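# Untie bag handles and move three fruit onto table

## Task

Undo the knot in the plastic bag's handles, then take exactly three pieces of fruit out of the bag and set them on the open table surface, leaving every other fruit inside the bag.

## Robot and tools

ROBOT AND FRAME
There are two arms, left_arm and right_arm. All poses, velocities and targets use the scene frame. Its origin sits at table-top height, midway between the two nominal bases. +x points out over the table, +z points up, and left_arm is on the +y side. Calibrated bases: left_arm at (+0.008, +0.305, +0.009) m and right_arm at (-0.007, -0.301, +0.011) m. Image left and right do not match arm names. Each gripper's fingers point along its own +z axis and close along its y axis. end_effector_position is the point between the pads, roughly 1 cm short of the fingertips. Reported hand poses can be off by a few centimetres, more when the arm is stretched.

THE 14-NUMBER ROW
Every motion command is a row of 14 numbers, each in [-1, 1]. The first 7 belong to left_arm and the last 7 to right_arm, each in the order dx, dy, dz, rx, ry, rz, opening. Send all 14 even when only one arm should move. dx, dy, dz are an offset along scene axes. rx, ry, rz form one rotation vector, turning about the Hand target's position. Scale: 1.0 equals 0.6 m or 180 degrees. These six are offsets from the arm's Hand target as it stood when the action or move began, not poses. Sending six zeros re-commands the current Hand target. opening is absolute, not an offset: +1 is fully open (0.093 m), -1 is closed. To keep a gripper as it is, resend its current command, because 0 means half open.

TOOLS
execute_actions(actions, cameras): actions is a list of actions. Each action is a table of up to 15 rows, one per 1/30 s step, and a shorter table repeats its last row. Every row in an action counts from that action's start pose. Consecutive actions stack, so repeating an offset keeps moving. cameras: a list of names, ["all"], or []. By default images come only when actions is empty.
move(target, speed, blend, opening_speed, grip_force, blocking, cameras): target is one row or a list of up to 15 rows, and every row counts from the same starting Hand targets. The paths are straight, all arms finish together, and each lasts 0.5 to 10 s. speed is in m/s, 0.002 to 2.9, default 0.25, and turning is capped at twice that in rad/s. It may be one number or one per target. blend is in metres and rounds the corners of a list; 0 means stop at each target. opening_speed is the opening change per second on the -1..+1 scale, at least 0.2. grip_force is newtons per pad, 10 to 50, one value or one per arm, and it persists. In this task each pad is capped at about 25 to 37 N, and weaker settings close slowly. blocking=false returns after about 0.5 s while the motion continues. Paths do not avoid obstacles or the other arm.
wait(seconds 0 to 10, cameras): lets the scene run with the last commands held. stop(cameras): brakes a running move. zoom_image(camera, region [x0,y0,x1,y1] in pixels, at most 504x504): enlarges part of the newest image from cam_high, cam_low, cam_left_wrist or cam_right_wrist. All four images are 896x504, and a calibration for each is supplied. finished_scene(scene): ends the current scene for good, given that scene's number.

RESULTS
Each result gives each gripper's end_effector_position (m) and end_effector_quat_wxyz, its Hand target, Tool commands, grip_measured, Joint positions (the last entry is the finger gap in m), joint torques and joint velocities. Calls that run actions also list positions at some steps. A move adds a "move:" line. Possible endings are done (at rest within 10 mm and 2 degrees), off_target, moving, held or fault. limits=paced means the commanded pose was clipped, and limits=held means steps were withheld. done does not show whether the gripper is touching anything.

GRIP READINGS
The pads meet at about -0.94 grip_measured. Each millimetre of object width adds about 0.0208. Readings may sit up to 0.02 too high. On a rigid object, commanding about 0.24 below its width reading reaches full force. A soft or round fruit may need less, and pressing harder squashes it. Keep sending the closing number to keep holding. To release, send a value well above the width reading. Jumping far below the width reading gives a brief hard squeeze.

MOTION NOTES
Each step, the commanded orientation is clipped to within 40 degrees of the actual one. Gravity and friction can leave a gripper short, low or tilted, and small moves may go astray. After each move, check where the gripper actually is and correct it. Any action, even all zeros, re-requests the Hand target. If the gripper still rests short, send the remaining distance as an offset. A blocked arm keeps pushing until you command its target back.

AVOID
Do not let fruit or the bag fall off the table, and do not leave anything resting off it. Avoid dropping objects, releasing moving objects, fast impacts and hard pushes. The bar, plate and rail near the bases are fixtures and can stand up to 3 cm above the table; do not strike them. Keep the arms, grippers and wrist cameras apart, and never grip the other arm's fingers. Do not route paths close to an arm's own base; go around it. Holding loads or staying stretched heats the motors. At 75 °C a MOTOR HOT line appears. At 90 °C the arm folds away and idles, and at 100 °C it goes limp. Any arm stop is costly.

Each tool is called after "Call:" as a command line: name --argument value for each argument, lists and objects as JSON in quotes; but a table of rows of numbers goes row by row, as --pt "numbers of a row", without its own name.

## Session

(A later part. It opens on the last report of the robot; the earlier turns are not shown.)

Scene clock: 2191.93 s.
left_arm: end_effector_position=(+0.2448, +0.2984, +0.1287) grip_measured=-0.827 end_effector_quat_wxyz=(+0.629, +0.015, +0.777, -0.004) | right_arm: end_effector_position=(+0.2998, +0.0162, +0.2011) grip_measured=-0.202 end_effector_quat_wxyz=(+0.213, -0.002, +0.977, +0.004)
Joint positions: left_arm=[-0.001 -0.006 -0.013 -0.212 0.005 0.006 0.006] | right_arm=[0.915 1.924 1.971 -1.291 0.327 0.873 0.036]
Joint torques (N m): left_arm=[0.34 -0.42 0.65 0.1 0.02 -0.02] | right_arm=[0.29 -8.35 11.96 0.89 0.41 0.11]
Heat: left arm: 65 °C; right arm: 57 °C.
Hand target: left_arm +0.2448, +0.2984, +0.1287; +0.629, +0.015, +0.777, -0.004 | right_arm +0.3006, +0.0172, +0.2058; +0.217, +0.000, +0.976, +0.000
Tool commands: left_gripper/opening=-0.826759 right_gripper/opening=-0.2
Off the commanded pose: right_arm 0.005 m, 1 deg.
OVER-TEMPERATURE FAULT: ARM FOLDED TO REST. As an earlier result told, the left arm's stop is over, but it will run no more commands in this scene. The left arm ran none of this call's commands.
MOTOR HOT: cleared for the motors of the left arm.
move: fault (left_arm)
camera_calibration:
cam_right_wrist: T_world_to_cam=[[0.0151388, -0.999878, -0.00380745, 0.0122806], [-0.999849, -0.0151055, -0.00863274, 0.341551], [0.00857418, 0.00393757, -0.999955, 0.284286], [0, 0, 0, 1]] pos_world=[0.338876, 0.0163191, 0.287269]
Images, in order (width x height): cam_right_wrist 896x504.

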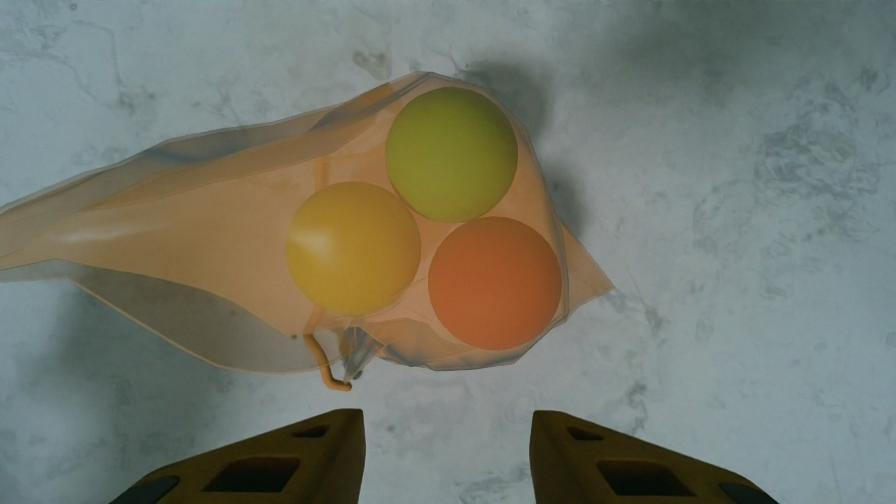

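Call:
move --pt "0 0 0 0 0 0 -0.83 -0.064 0.1 -0.11 -0.0109 0.0263 0.2499 -0.4" --speed 0.12 --cameras '["cam_right_wrist"]'

Call:
zoom_image --camera "cam_right_wrist" --region '[250, 200, 650, 504]'

Scene clock: 2250.03 s.
left_arm: end_effector_position=(+0.2448, +0.2984, +0.1287) grip_measured=-0.827 end_effector_quat_wxyz=(+0.629, +0.015, +0.777, -0.004) | right_arm: end_effector_position=(+0.2663, +0.0742, +0.1455) grip_measured=-0.398 end_effector_quat_wxyz=(+0.166, -0.368, +0.913, +0.063)
Joint positions: left_arm=[-0.001 -0.006 -0.013 -0.212 0.005 0.006 0.006] | right_arm=[0.959 1.924 1.76 -1.009 0.073 0.188 0.026]
Joint torques (N m): left_arm=[0.28 -0.44 0.62 0.09 0 -0.03] | right_arm=[0.39 -9.55 7.21 1.53 -0.03 -0.07]
Heat: left arm: 53 °C; right arm: 62 °C.
Hand target: left_arm +0.2448, +0.2984, +0.1287; +0.629, +0.015, +0.777, -0.004 | right_arm +0.2621, +0.0773, +0.1399; +0.161, -0.377, +0.910, +0.067
Tool commands: left_gripper/opening=-0.826759 right_gripper/opening=-0.4
Off the commanded pose: right_arm 0.008 m, 1 deg.
OVER-TEMPERATURE FAULT: ARM FOLDED TO REST. As an earlier result told, the left arm's stop is over, but it will run no more commands in this scene. The left arm ran none of this call's commands.
move: fault (left_arm)
camera_calibration:
cam_right_wrist: T_world_to_cam=[[0.699171, -0.714893, 0.00939996, -0.13467], [-0.713893, -0.697355, 0.0636625, 0.272394], [-0.0389568, -0.0512215, -0.997927, 0.245238], [0, 0, 0, 1]] pos_world=[0.298171, 0.106242, 0.228655]
Images, in order (width x height): cam_right_wrist 896x504.

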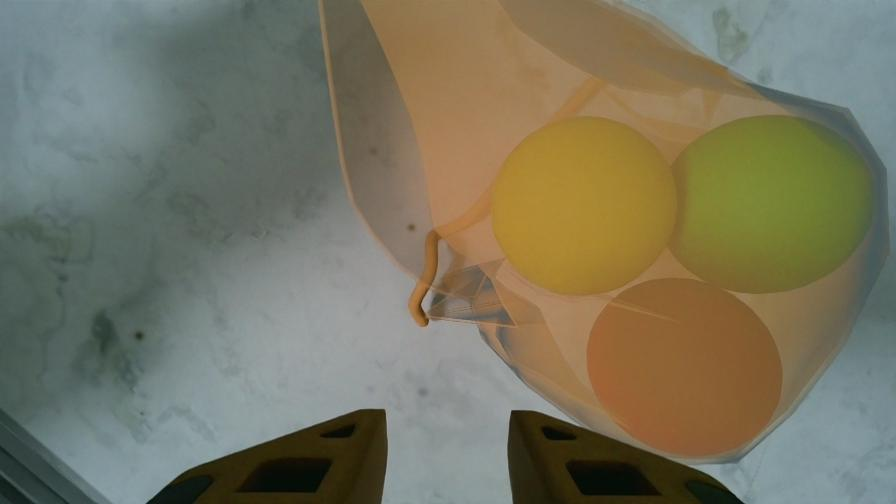

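Scaled by 1.260 from the camera's 896x504 image, which has a finer 1280x720 frame.

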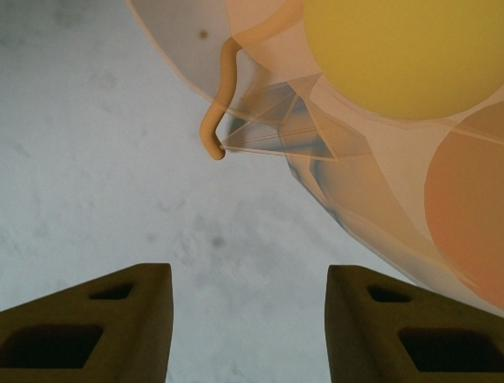

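Call:
move --pt "0 0 0 0 0 0 -0.83 -0.0083 0.0178 -0.1 0 0 0 -0.4" --pt "0 0 0 0 0 0 -0.83 -0.0083 0.0178 -0.2165 0 0 0 -0.4" --speed 0.08 --blend 0.01 --cameras '["cam_right_wrist"]'

Call:
zoom_image --camera "cam_right_wrist" --region '[250, 200, 650, 504]'

Scene clock: 2282.60 s.
left_arm: end_effector_position=(+0.2448, +0.2984, +0.1287) grip_measured=-0.827 end_effector_quat_wxyz=(+0.629, +0.015, +0.777, -0.004) | right_arm: end_effector_position=(+0.2626, +0.0893, +0.0223) grip_measured=-0.398 end_effector_quat_wxyz=(+0.170, -0.376, +0.908, +0.071)
Joint positions: left_arm=[-0.001 -0.006 -0.013 -0.212 0.005 0.006 0.006] | right_arm=[0.984 2.046 1.434 -0.546 0.073 0.195 0.026]
Joint torques (N m): left_arm=[0.31 -0.4 0.66 0.09 0.01 -0.03] | right_arm=[0.43 -8.96 6.78 1.58 0.06 0.09]
Heat: left arm: 50 °C; right arm: 57 °C.
Hand target: left_arm +0.2448, +0.2984, +0.1287; +0.629, +0.015, +0.777, -0.004 | right_arm +0.2572, +0.0879, +0.0100; +0.161, -0.376, +0.910, +0.067
Tool commands: left_gripper/opening=-0.826759 right_gripper/opening=-0.4
Off the commanded pose: right_arm 0.014 m, 1 deg.
OVER-TEMPERATURE FAULT: ARM FOLDED TO REST. As an earlier result told, the left arm's stop is over, but it will run no more commands in this scene. The left arm ran none of this call's commands.
move: fault (left_arm), off_target (right_arm)
camera_calibration:
cam_right_wrist: T_world_to_cam=[[0.712757, -0.701405, 0.00266244, -0.124783], [-0.700631, -0.711781, 0.0498464, 0.28614], [-0.0330675, -0.0373938, -0.998753, 0.120218], [0, 0, 0, 1]] pos_world=[0.293394, 0.120641, 0.106137]
Images, in order (width x height): cam_right_wrist 896x504.

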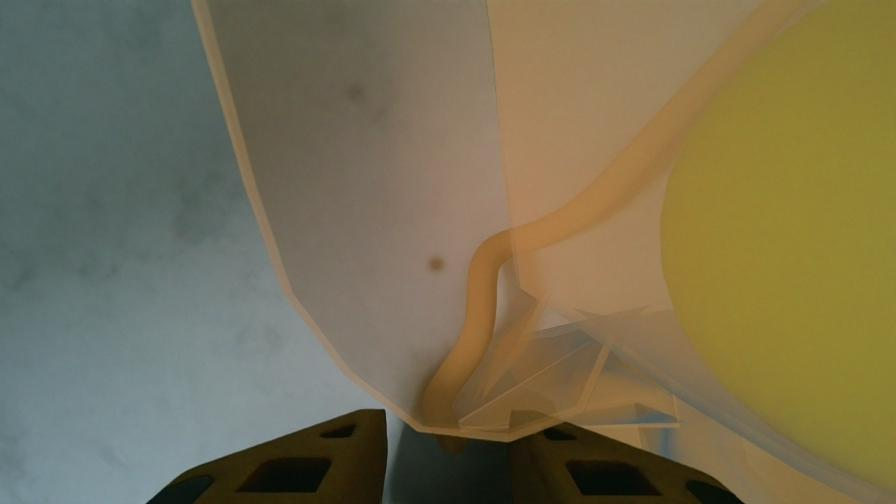

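Scaled by 1.260 from the camera's 896x504 image, which has a finer 1280x720 frame.

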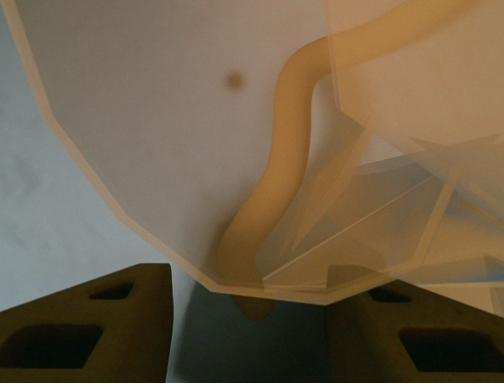

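Call:
move --pt "0 0 0 0 0 0 -0.83 -0.003 -0.002 -0.014 0 0 0 -0.4" --speed 0.05 --cameras '["cam_right_wrist"]'

Call:
zoom_image --camera "cam_right_wrist" --region '[250, 200, 650, 504]'

Scene clock: 2295.07 s.
left_arm: end_effector_position=(+0.2448, +0.2984, +0.1287) grip_measured=-0.827 end_effector_quat_wxyz=(+0.629, +0.015, +0.777, -0.004) | right_arm: end_effector_position=(+0.2635, +0.0906, +0.0192) grip_measured=-0.398 end_effector_quat_wxyz=(+0.177, -0.374, +0.907, +0.075)
Joint positions: left_arm=[-0.001 -0.006 -0.013 -0.212 0.005 0.006 0.006] | right_arm=[0.984 2.046 1.414 -0.509 0.073 0.196 0.026]
Joint torques (N m): left_arm=[0.34 -0.44 0.65 0.11 -0.01 -0.03] | right_arm=[0.58 -8.12 6.23 1.53 0.06 0.1]
Heat: left arm: 49 °C; right arm: 57 °C.
Hand target: left_arm +0.2448, +0.2984, +0.1287; +0.629, +0.015, +0.777, -0.004 | right_arm +0.2554, +0.0867, +0.0015; +0.161, -0.376, +0.910, +0.067
Tool commands: left_gripper/opening=-0.826759 right_gripper/opening=-0.4
Off the commanded pose: right_arm 0.020 m, 2 deg.
OVER-TEMPERATURE FAULT: ARM FOLDED TO REST. As an earlier result told, the left arm's stop is over, but it will run no more commands in this scene. The left arm ran none of this call's commands.
move: fault (left_arm), off_target (right_arm)
camera_calibration:
cam_right_wrist: T_world_to_cam=[[0.711834, -0.702346, -0.00126533, -0.123982], [-0.701925, -0.711467, 0.0334111, 0.288604], [-0.0243664, -0.022895, -0.999441, 0.11358], [0, 0, 0, 1]] pos_world=[0.293601, 0.120854, 0.103717]
Images, in order (width x height): cam_right_wrist 896x504.

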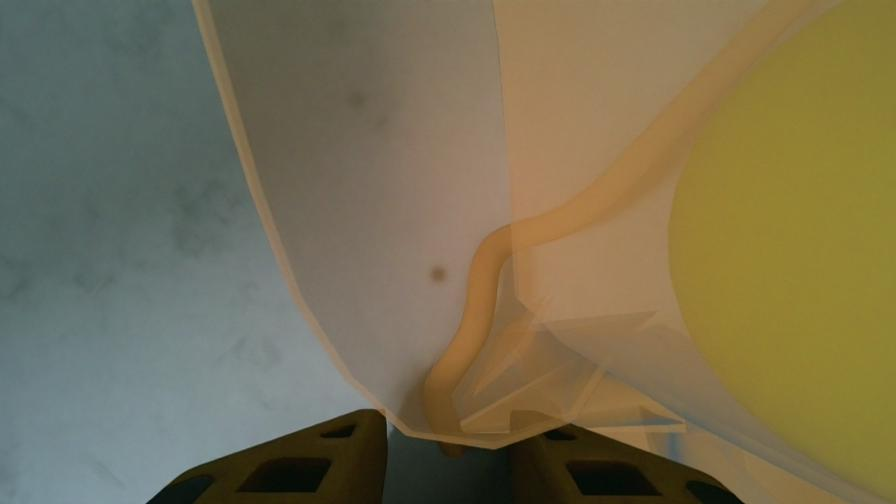

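Scaled by 1.260 from the camera's 896x504 image, which has a finer 1280x720 frame.

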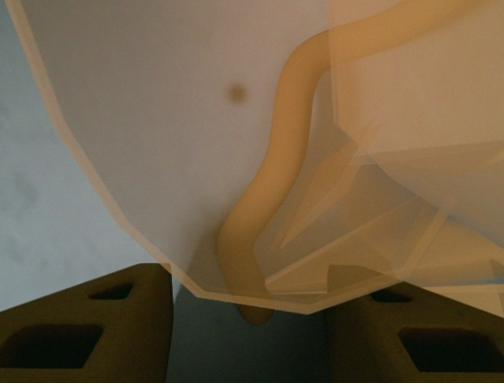

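Call:
move --pt "0 0 0 0 0 0 -0.83 0.003 0.001 0.006 0 0 0 -1" --speed 0.05 --opening_speed 0.5 --cameras '["cam_right_wrist"]'

Call:
zoom_image --camera "cam_right_wrist" --region '[250, 200, 650, 504]'

Scene clock: 2304.13 s.
left_arm: end_effector_position=(+0.2448, +0.2984, +0.1287) grip_measured=-0.827 end_effector_quat_wxyz=(+0.629, +0.015, +0.777, -0.004) | right_arm: end_effector_position=(+0.2638, +0.0909, +0.0186) grip_measured=-0.987 end_effector_quat_wxyz=(+0.177, -0.374, +0.907, +0.075)
Joint positions: left_arm=[-0.001 -0.006 -0.013 -0.212 0.005 0.006 0.006] | right_arm=[0.984 2.048 1.414 -0.506 0.074 0.196 0]
Joint torques (N m): left_arm=[0.31 -0.46 0.64 0.09 0.01 -0.03] | right_arm=[0.38 -8.44 7.51 1.36 0.06 0.09]
Heat: left arm: 49 °C; right arm: 56 °C.
Hand target: left_arm +0.2448, +0.2984, +0.1287; +0.629, +0.015, +0.777, -0.004 | right_arm +0.2572, +0.0873, +0.0051; +0.161, -0.376, +0.910, +0.067
Tool commands: left_gripper/opening=-0.826758 right_gripper/opening=-1.0
Off the commanded pose: right_arm 0.015 m, 2 deg.
OVER-TEMPERATURE FAULT: ARM FOLDED TO REST. As an earlier result told, the left arm's stop is over, but it will run no more commands in this scene. The left arm ran none of this call's commands.
move: fault (left_arm), off_target (right_arm)
camera_calibration:
cam_right_wrist: T_world_to_cam=[[0.71151, -0.702676, -0.000323726, -0.124018], [-0.702297, -0.711141, 0.0324995, 0.289142], [-0.0230668, -0.0228963, -0.999472, 0.112613], [0, 0, 0, 1]] pos_world=[0.293901, 0.121055, 0.103116]
Images, in order (width x height): cam_right_wrist 896x504.

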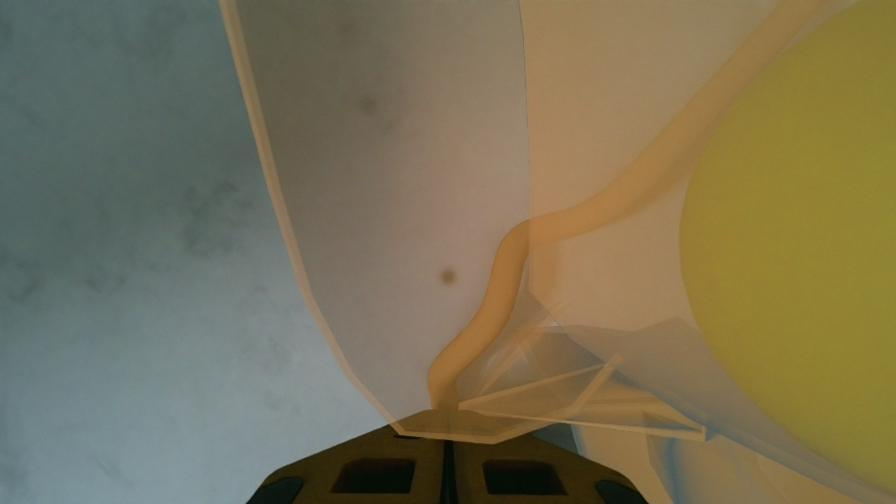

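Scaled by 1.260 from the camera's 896x504 image, which has a finer 1280x720 frame.

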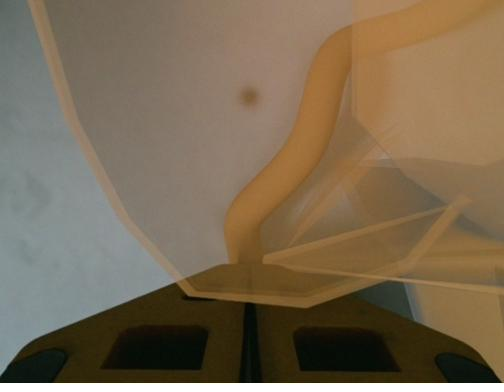

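Call:
move --pt "0 0 0 0 0 0 -0.83 -0.006 -0.004 0.05 0 0 0 -1" --pt "0 0 0 0 0 0 -0.83 -0.006 -0.004 0.05 0 0 0 -0.4" --pt "0 0 0 0 0 0 -0.83 -0.003 0.0 -0.018 0 0 0 -0.4" --speed 0.08 --opening_speed 1 --cameras '["cam_right_wrist"]'

Call:
zoom_image --camera "cam_right_wrist" --region '[250, 200, 650, 504]'

Scene clock: 2317.37 s.
left_arm: end_effector_position=(+0.2448, +0.2984, +0.1287) grip_measured=-0.827 end_effector_quat_wxyz=(+0.629, +0.015, +0.777, -0.004) | right_arm: end_effector_position=(+0.2601, +0.0858, +0.0159) grip_measured=-0.402 end_effector_quat_wxyz=(+0.169, -0.376, +0.909, +0.065)
Joint positions: left_arm=[-0.001 -0.006 -0.013 -0.212 0.005 0.006 0.006] | right_arm=[0.988 2.047 1.411 -0.53 0.083 0.198 0.026]
Joint torques (N m): left_arm=[0.27 -0.42 0.7 0.09 0 -0.02] | right_arm=[0.32 -6.97 5.53 2 0.01 0.09]
Heat: left arm: 48 °C; right arm: 56 °C.
Hand target: left_arm +0.2448, +0.2984, +0.1287; +0.629, +0.015, +0.777, -0.004 | right_arm +0.2553, +0.0874, -0.0058; +0.161, -0.377, +0.910, +0.067
Tool commands: left_gripper/opening=-0.826758 right_gripper/opening=-0.4
Off the commanded pose: right_arm 0.022 m, 1 deg.
OVER-TEMPERATURE FAULT: ARM FOLDED TO REST. As an earlier result told, the left arm's stop is over, but it will run no more commands in this scene. The left arm ran none of this call's commands.
move: fault (left_arm), off_target (right_arm); target 2's new opening was sent with right_arm's hand 0.019 m and 1 deg from that target
camera_calibration:
cam_right_wrist: T_world_to_cam=[[0.710835, -0.703243, 0.0127528, -0.124969], [-0.702703, -0.709273, 0.0560408, 0.282486], [-0.0303651, -0.0487972, -0.998347, 0.113871], [0, 0, 0, 1]] pos_world=[0.290794, 0.118033, 0.0994461]
Images, in order (width x height): cam_right_wrist 896x504.

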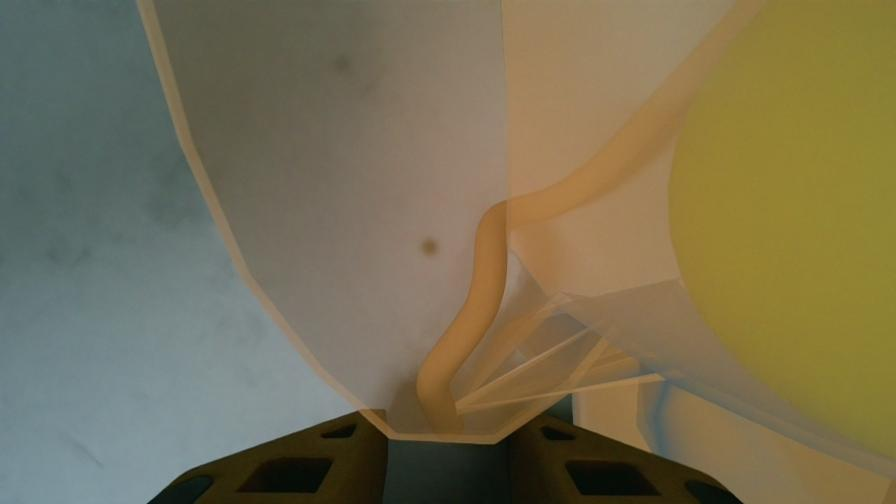

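Scaled by 1.260 from the camera's 896x504 image, which has a finer 1280x720 frame.

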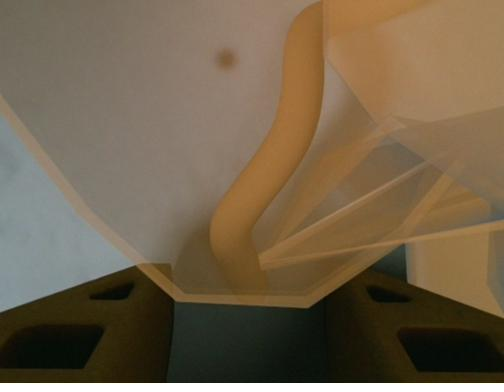

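Call:
move --pt "0 0 0 0 0 0 -0.83 0.003 0.001 0.006 0 0 0 -1" --speed 0.05 --opening_speed 0.5 --cameras '["cam_right_wrist"]'

Call:
zoom_image --camera "cam_right_wrist" --region '[250, 200, 650, 504]'

Scene clock: 2332.17 s.
left_arm: end_effector_position=(+0.2448, +0.2984, +0.1287) grip_measured=-0.827 end_effector_quat_wxyz=(+0.629, +0.015, +0.777, -0.004) | right_arm: end_effector_position=(+0.2622, +0.0909, +0.0167) grip_measured=-0.957 end_effector_quat_wxyz=(+0.177, -0.375, +0.907, +0.073)
Joint positions: left_arm=[-0.001 -0.006 -0.013 -0.212 0.005 0.006 0.006] | right_arm=[0.988 2.05 1.411 -0.504 0.077 0.198 0]
Joint torques (N m): left_arm=[0.29 -0.42 0.69 0.1 0 -0.03] | right_arm=[0.13 -7.5 6.84 1.56 0.05 0.05]
Heat: left arm: 48 °C; right arm: 55 °C.
Hand target: left_arm +0.2448, +0.2984, +0.1287; +0.629, +0.015, +0.777, -0.004 | right_arm +0.2571, +0.0879, -0.0020; +0.161, -0.377, +0.910, +0.067
Tool commands: left_gripper/opening=-0.826758 right_gripper/opening=-1.0
Off the commanded pose: right_arm 0.020 m, 2 deg.
OVER-TEMPERATURE FAULT: ARM FOLDED TO REST. As an earlier result told, the left arm's stop is over, but it will run no more commands in this scene. The left arm ran none of this call's commands.
move: fault (left_arm), off_target (right_arm)
camera_calibration:
cam_right_wrist: T_world_to_cam=[[0.712278, -0.701893, 0.00259115, -0.123146], [-0.701525, -0.711775, 0.0352076, 0.287872], [-0.0228676, -0.0268953, -0.999377, 0.111005], [0, 0, 0, 1]] pos_world=[0.292203, 0.12145, 0.10112]
Images, in order (width x height): cam_right_wrist 896x504.

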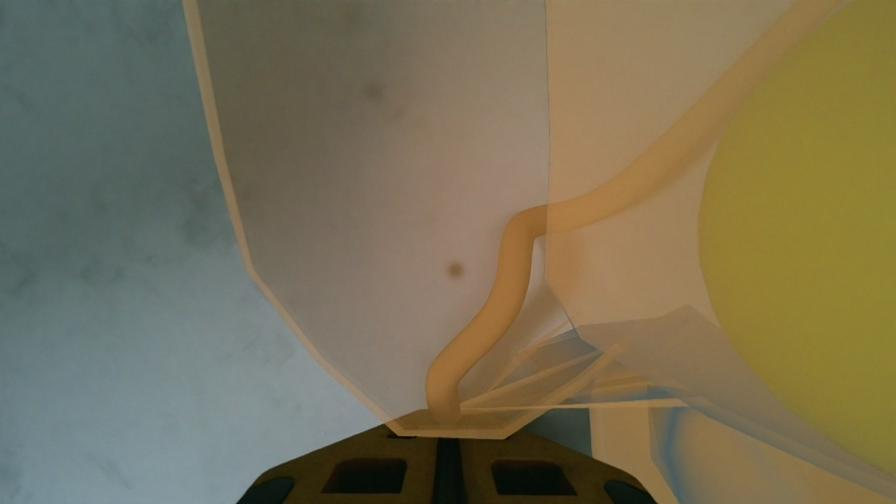

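Scaled by 1.260 from the camera's 896x504 image, which has a finer 1280x720 frame.

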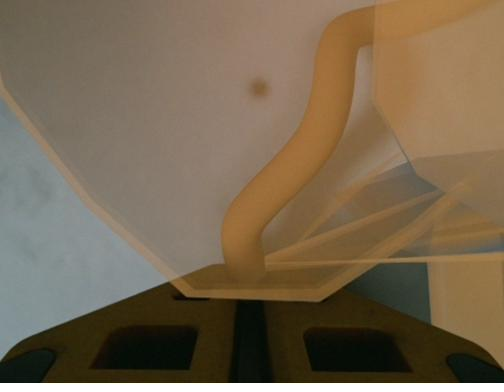

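Call:
move --pt "0 0 0 0 0 0 -0.83 0.0 0.0 0.1 0 0 0 -1" --speed 0.05 --cameras '["cam_right_wrist", "cam_low"]'

Call:
zoom_image --camera "cam_low" --region '[260, 180, 520, 360]'

Scene clock: 2342.10 s.
left_arm: end_effector_position=(+0.2448, +0.2984, +0.1287) grip_measured=-0.827 end_effector_quat_wxyz=(+0.629, +0.015, +0.777, -0.004) | right_arm: end_effector_position=(+0.2553, +0.0803, +0.0319) grip_measured=-0.958 end_effector_quat_wxyz=(+0.144, -0.379, +0.913, +0.051)
Joint positions: left_arm=[-0.001 -0.006 -0.013 -0.212 0.005 0.006 0.006] | right_arm=[0.988 2.038 1.485 -0.672 0.077 0.198 0]
Joint torques (N m): left_arm=[0.24 -0.46 0.65 0.11 -0.01 -0.01] | right_arm=[0.21 -14.53 11.54 0.99 0.01 0.04]
Heat: left arm: 47 °C; right arm: 56 °C.
Hand target: left_arm +0.2448, +0.2984, +0.1287; +0.629, +0.015, +0.777, -0.004 | right_arm +0.2571, +0.0879, +0.0579; +0.161, -0.377, +0.910, +0.067
Tool commands: left_gripper/opening=-0.826758 right_gripper/opening=-1.0
Off the commanded pose: right_arm 0.027 m, 3 deg.
OVER-TEMPERATURE FAULT: ARM FOLDED TO REST. As an earlier result told, the left arm's stop is over, but it will run no more commands in this scene. The left arm ran none of this call's commands.
move: fault (left_arm), off_target (right_arm)
camera_calibration:
cam_right_wrist: T_world_to_cam=[[0.712674, -0.701237, 0.0190194, -0.126461], [-0.698301, -0.706584, 0.114525, 0.271129], [-0.0668704, -0.0949003, -0.993238, 0.142226], [0, 0, 0, 1]] pos_world=[0.288966, 0.116394, 0.112618]
Images, in order (width x height): cam_low 896x504, cam_right_wrist 896x504.

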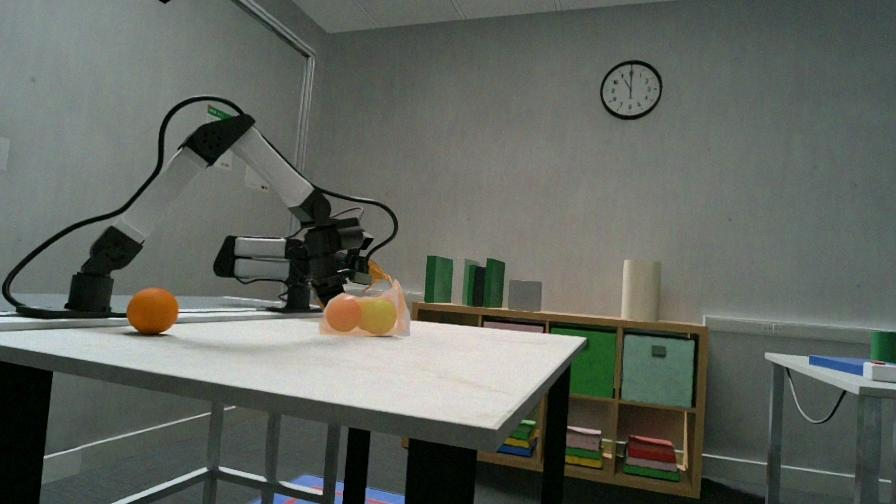

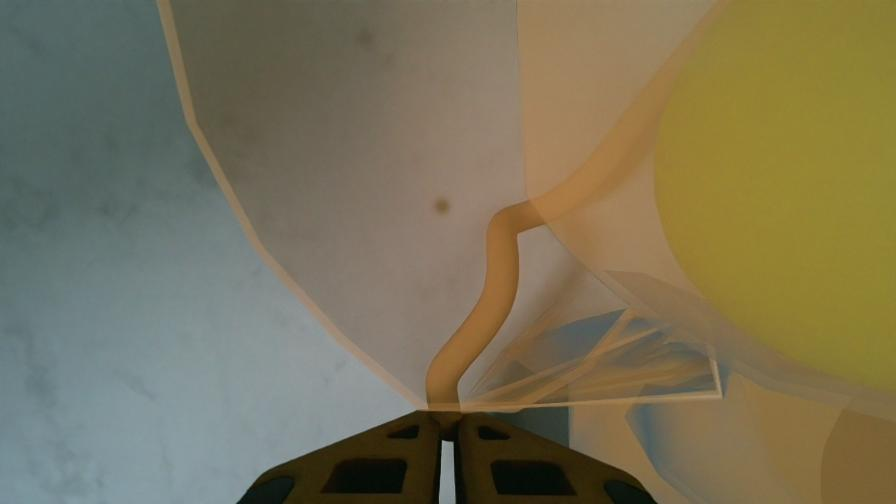

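Scaled by 1.938 from the camera's 896x504 image, which has a finer 1280x720 frame.

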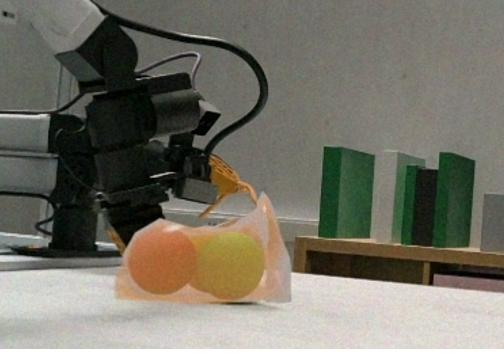

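Call:
move --pt "0 0 0 0 0 0 -0.83 -0.13 -0.03 0.0 0 0 0 -1" --speed 0.05 --cameras '["cam_right_wrist", "cam_low", "cam_high"]'

Call:
zoom_image --camera "cam_high" --region '[400, 120, 660, 320]'

Scene clock: 2356.97 s.
left_arm: end_effector_position=(+0.2448, +0.2984, +0.1287) grip_measured=-0.827 end_effector_quat_wxyz=(+0.629, +0.015, +0.777, -0.004) | right_arm: end_effector_position=(+0.1793, +0.0689, +0.0463) grip_measured=-0.958 end_effector_quat_wxyz=(+0.144, -0.381, +0.912, +0.058)
Joint positions: left_arm=[-0.001 -0.006 -0.013 -0.212 0.005 0.006 0.006] | right_arm=[1.145 1.851 1.272 -0.652 0.119 0.344 0]
Joint torques (N m): left_arm=[0.29 -0.5 0.68 0.1 0 -0.03] | right_arm=[0.34 -12.68 6.87 1.44 0.25 0.07]
Heat: left arm: 47 °C; right arm: 57 °C.
Hand target: left_arm +0.2448, +0.2984, +0.1287; +0.629, +0.015, +0.777, -0.004 | right_arm +0.1791, +0.0700, +0.0580; +0.161, -0.377, +0.910, +0.067
Tool commands: left_gripper/opening=-0.826758 right_gripper/opening=-1.0
Off the commanded pose: right_arm 0.012 m, 2 deg.
OVER-TEMPERATURE FAULT: ARM FOLDED TO REST. As an earlier result told, the left arm's stop is over, but it will run no more commands in this scene. The left arm ran none of this call's commands.
move: fault (left_arm), off_target (right_arm)
camera_calibration:
cam_right_wrist: T_world_to_cam=[[0.717126, -0.696912, 0.00669264, -0.0810332], [-0.693279, -0.712338, 0.109263, 0.208171], [-0.0713795, -0.0829955, -0.99399, 0.150417], [0, 0, 0, 1]] pos_world=[0.213168, 0.104299, 0.127309]
Images, in order (width x height): cam_high 896x504, cam_low 896x504, cam_right_wrist 896x504.

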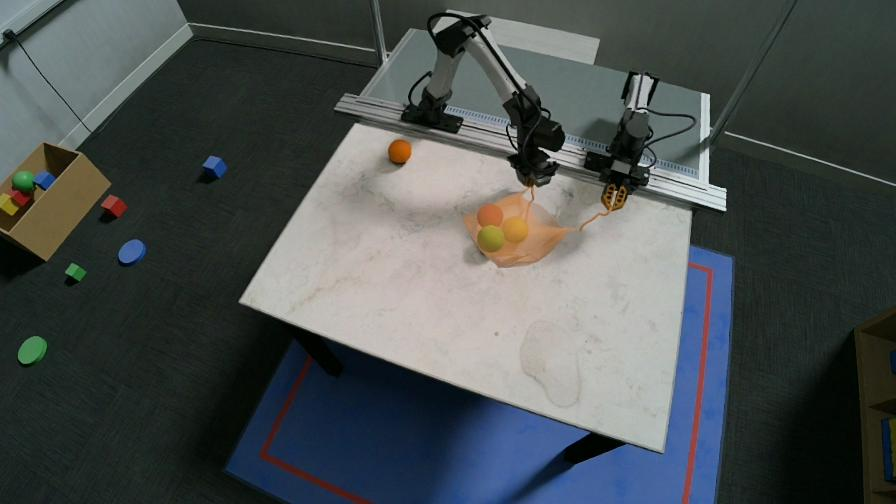

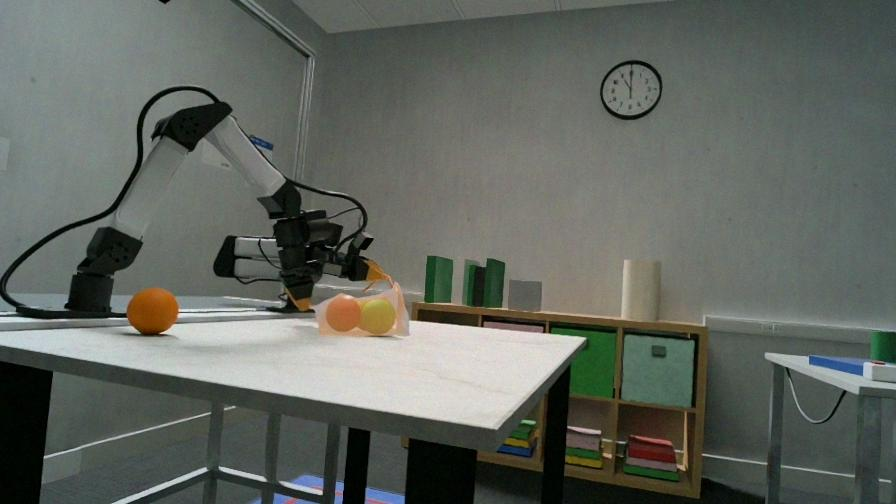

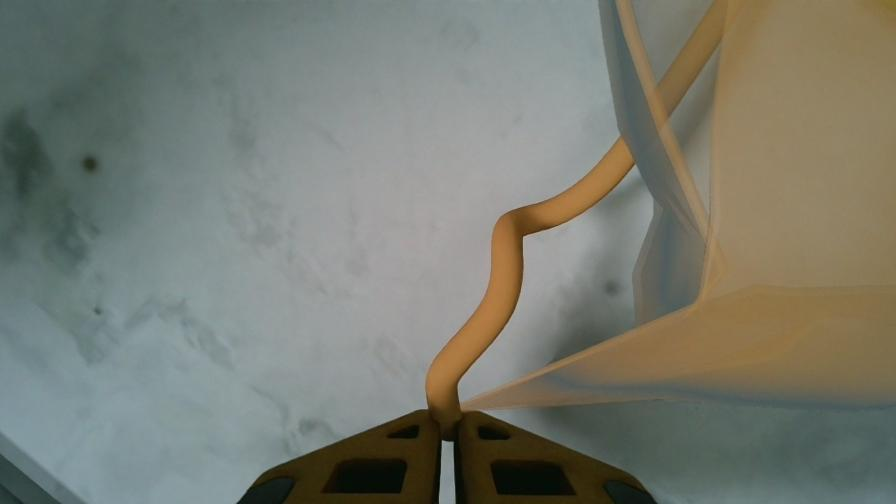

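Scaled by 1.938 from the camera's 896x504 image, which has a finer 1280x720 frame.

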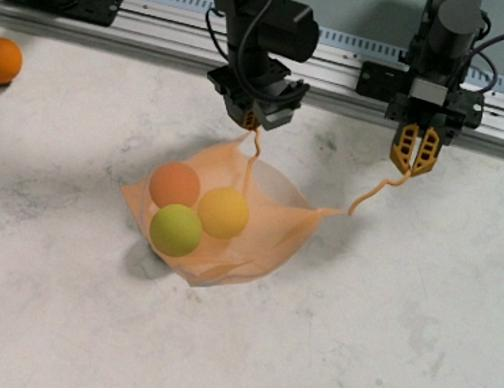

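Call:
move --pt "0 0 0 0 0 0 -0.83 -0.02 -0.01 0.12 0 0 0 -1" --pt "0 0 0 0 0 0 -0.83 0.03 -0.03 0.23 0 0 0 -1" --speed 0.07 --blend 0.02 --cameras '["cam_right_wrist", "cam_low", "cam_high"]'

Call:
zoom_image --camera "cam_high" --region '[400, 120, 660, 320]'

Call:
zoom_image --camera "cam_low" --region '[260, 180, 520, 360]'

Scene clock: 2369.90 s.
left_arm: end_effector_position=(+0.2448, +0.2984, +0.1287) grip_measured=-0.827 end_effector_quat_wxyz=(+0.629, +0.015, +0.777, -0.004) | right_arm: end_effector_position=(+0.1967, +0.0522, +0.1791) grip_measured=-0.958 end_effector_quat_wxyz=(+0.153, -0.376, +0.912, +0.054)
Joint positions: left_arm=[-0.001 -0.006 -0.013 -0.212 0.005 0.006 0.006] | right_arm=[1.09 1.743 1.666 -1.138 0.118 0.298 0]
Joint torques (N m): left_arm=[0.32 -0.44 0.66 0.11 0.01 -0.01] | right_arm=[-0.62 -10.18 12.15 1.01 0.01 -0.09]
Heat: left arm: 47 °C; right arm: 57 °C.
Hand target: left_arm +0.2448, +0.2984, +0.1287; +0.629, +0.015, +0.777, -0.004 | right_arm +0.1971, +0.0520, +0.1960; +0.161, -0.377, +0.910, +0.067
Tool commands: left_gripper/opening=-0.826758 right_gripper/opening=-1.0
Off the commanded pose: right_arm 0.017 m, 2 deg.
OVER-TEMPERATURE FAULT: ARM FOLDED TO REST. As an earlier result told, the left arm's stop is over, but it will run no more commands in this scene. The left arm ran none of this call's commands.
move: fault (left_arm), off_target (right_arm)
camera_calibration:
cam_right_wrist: T_world_to_cam=[[0.709166, -0.704801, 0.0184157, -0.106073], [-0.702996, -0.704879, 0.0945633, 0.197978], [-0.0536675, -0.0800072, -0.995349, 0.278959], [0, 0, 0, 1]] pos_world=[0.229372, 0.0871088, 0.260894]
Images, in order (width x height): cam_high 896x504, cam_low 896x504, cam_right_wrist 896x504.

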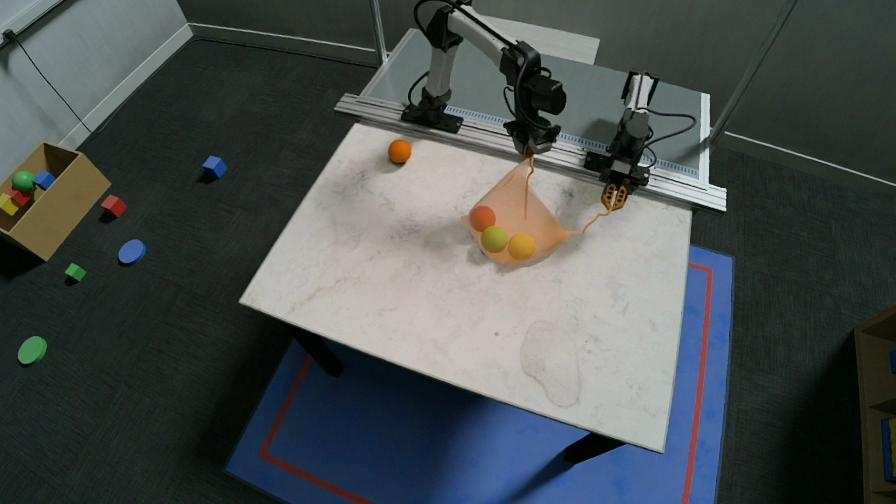

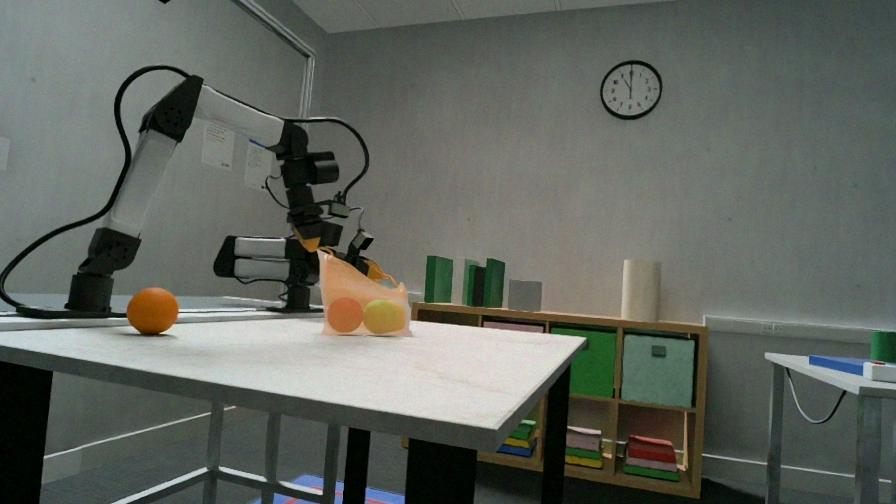

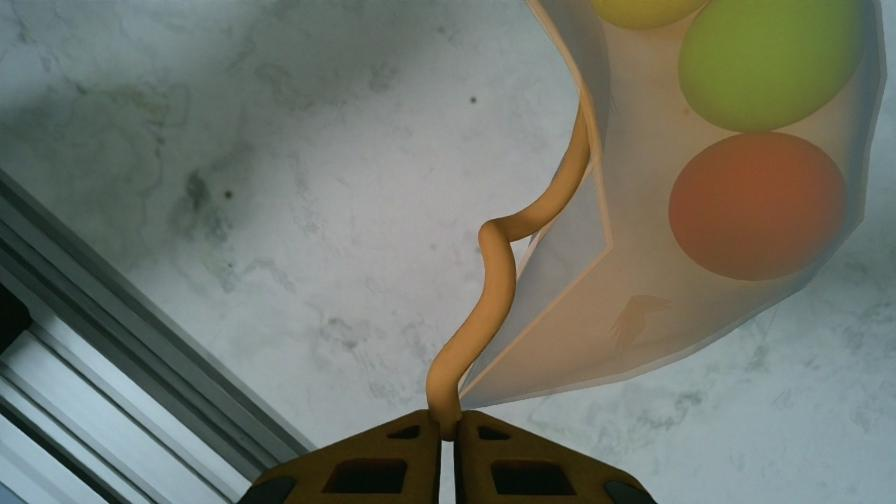

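Scaled by 1.938 from the camera's 896x504 image, which has a finer 1280x720 frame.

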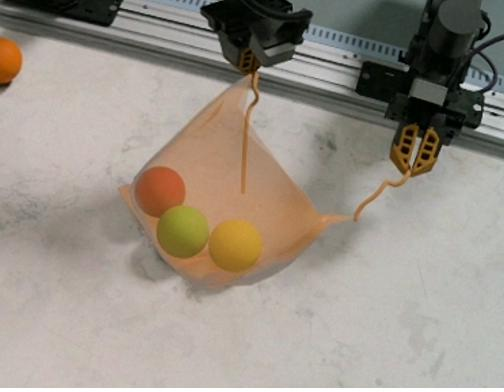

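Scaled by 1.938 from the camera's 896x504 image, which has a finer 1280x720 frame.

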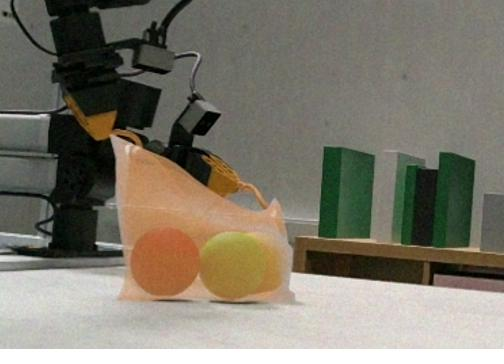

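Call:
move --pt "0 0 0 0 0 0 -0.83 0.1 -0.03 0.06 0 0 0 -1" --pt "0 0 0 0 0 0 -0.83 0.33 -0.08 0.04 0 0 -0.1 -1" --pt "0 0 0 0 0 0 -0.83 0.47 -0.11 -0.06 0 0 -0.14 -1" --speed 0.08 --blend 0.03 --cameras '["cam_right_wrist", "cam_low", "cam_high"]'

Call:
zoom_image --camera "cam_high" --region '[400, 120, 660, 320]'

Call:
zoom_image --camera "cam_low" --region '[260, 180, 520, 360]'

Scene clock: 2384.43 s.
left_arm: end_effector_position=(+0.2448, +0.2984, +0.1287) grip_measured=-0.827 end_effector_quat_wxyz=(+0.629, +0.015, +0.777, -0.004) | right_arm: end_effector_position=(+0.4681, -0.0142, +0.1550) grip_measured=-0.958 end_effector_quat_wxyz=(+0.176, -0.179, +0.967, +0.031)
Joint positions: left_arm=[-0.001 -0.006 -0.013 -0.212 0.005 0.006 0.006] | right_arm=[0.543 2.538 2.833 -1.469 0.047 0.181 0]
Joint torques (N m): left_arm=[0.27 -0.46 0.65 0.11 0 -0.03] | right_arm=[-1.05 -11.88 11.34 1.56 0.05 0.08]
Heat: left arm: 46 °C; right arm: 58 °C.
Hand target: left_arm +0.2448, +0.2984, +0.1287; +0.629, +0.015, +0.777, -0.004 | right_arm +0.4791, -0.0141, +0.1598; +0.171, -0.169, +0.970, +0.030
Tool commands: left_gripper/opening=-0.826728 right_gripper/opening=-1.0
Off the commanded pose: right_arm 0.012 m, 1 deg.
OVER-TEMPERATURE FAULT: ARM FOLDED TO REST. As an earlier result told, the left arm's stop is over, but it will run no more commands in this scene. The left arm ran none of this call's commands.
elbow stopped short (right arm): the move would have taken joint 3 (elbow) straighter than the controller allows.
move: fault (left_arm), off_target (right_arm)
camera_calibration:
cam_right_wrist: T_world_to_cam=[[0.366092, -0.930552, 0.00699473, -0.185806], [-0.928964, -0.365005, 0.0616203, 0.459945], [-0.0547878, -0.0290566, -0.998075, 0.265806], [0, 0, 0, 1]] pos_world=[0.509857, 0.00270339, 0.238252]
Images, in order (width x height): cam_high 896x504, cam_low 896x504, cam_right_wrist 896x504.

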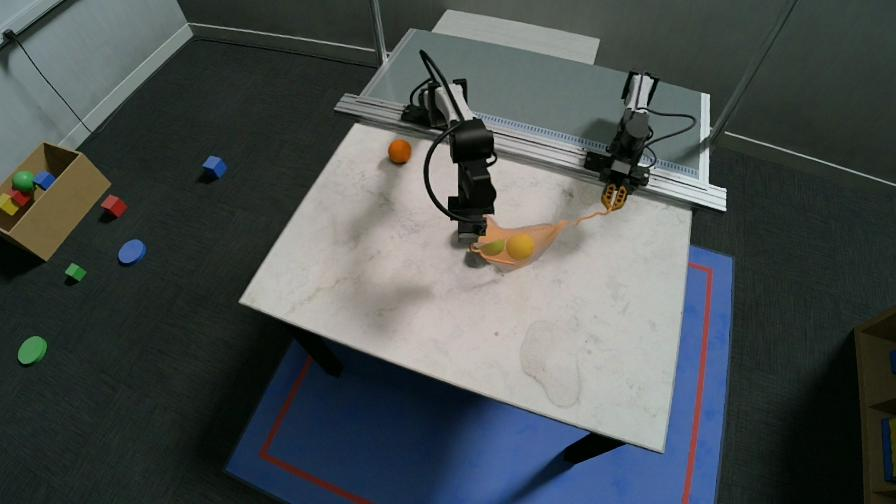

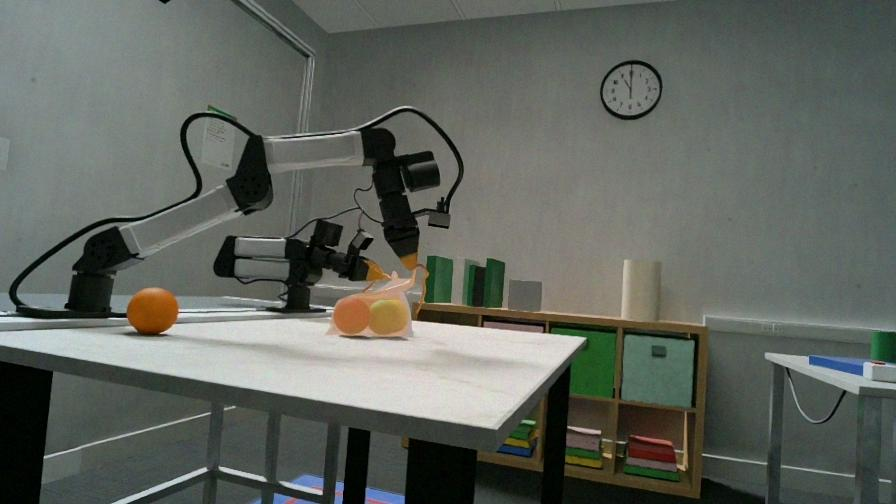

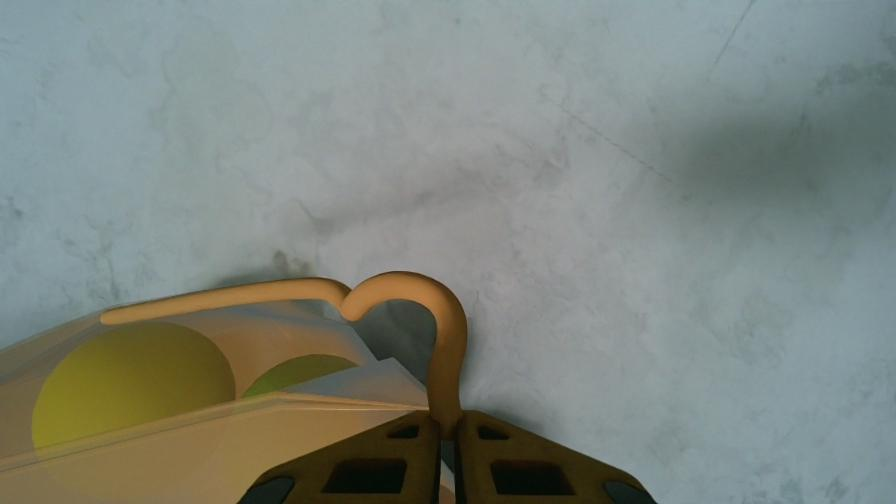

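Scaled by 1.938 from the camera's 896x504 image, which has a finer 1280x720 frame.

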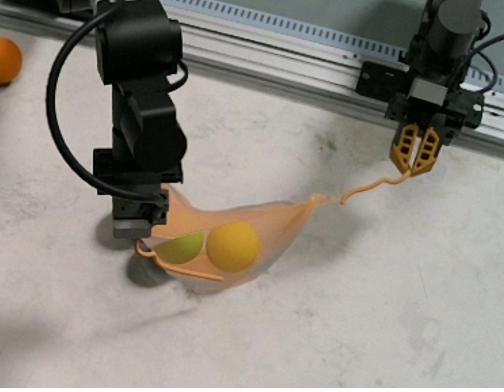

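Scaled by 1.938 from the camera's 896x504 image, which has a finer 1280x720 frame.

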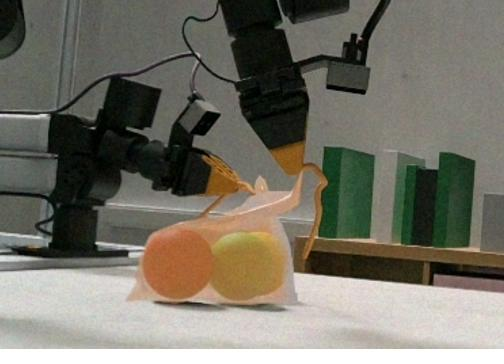

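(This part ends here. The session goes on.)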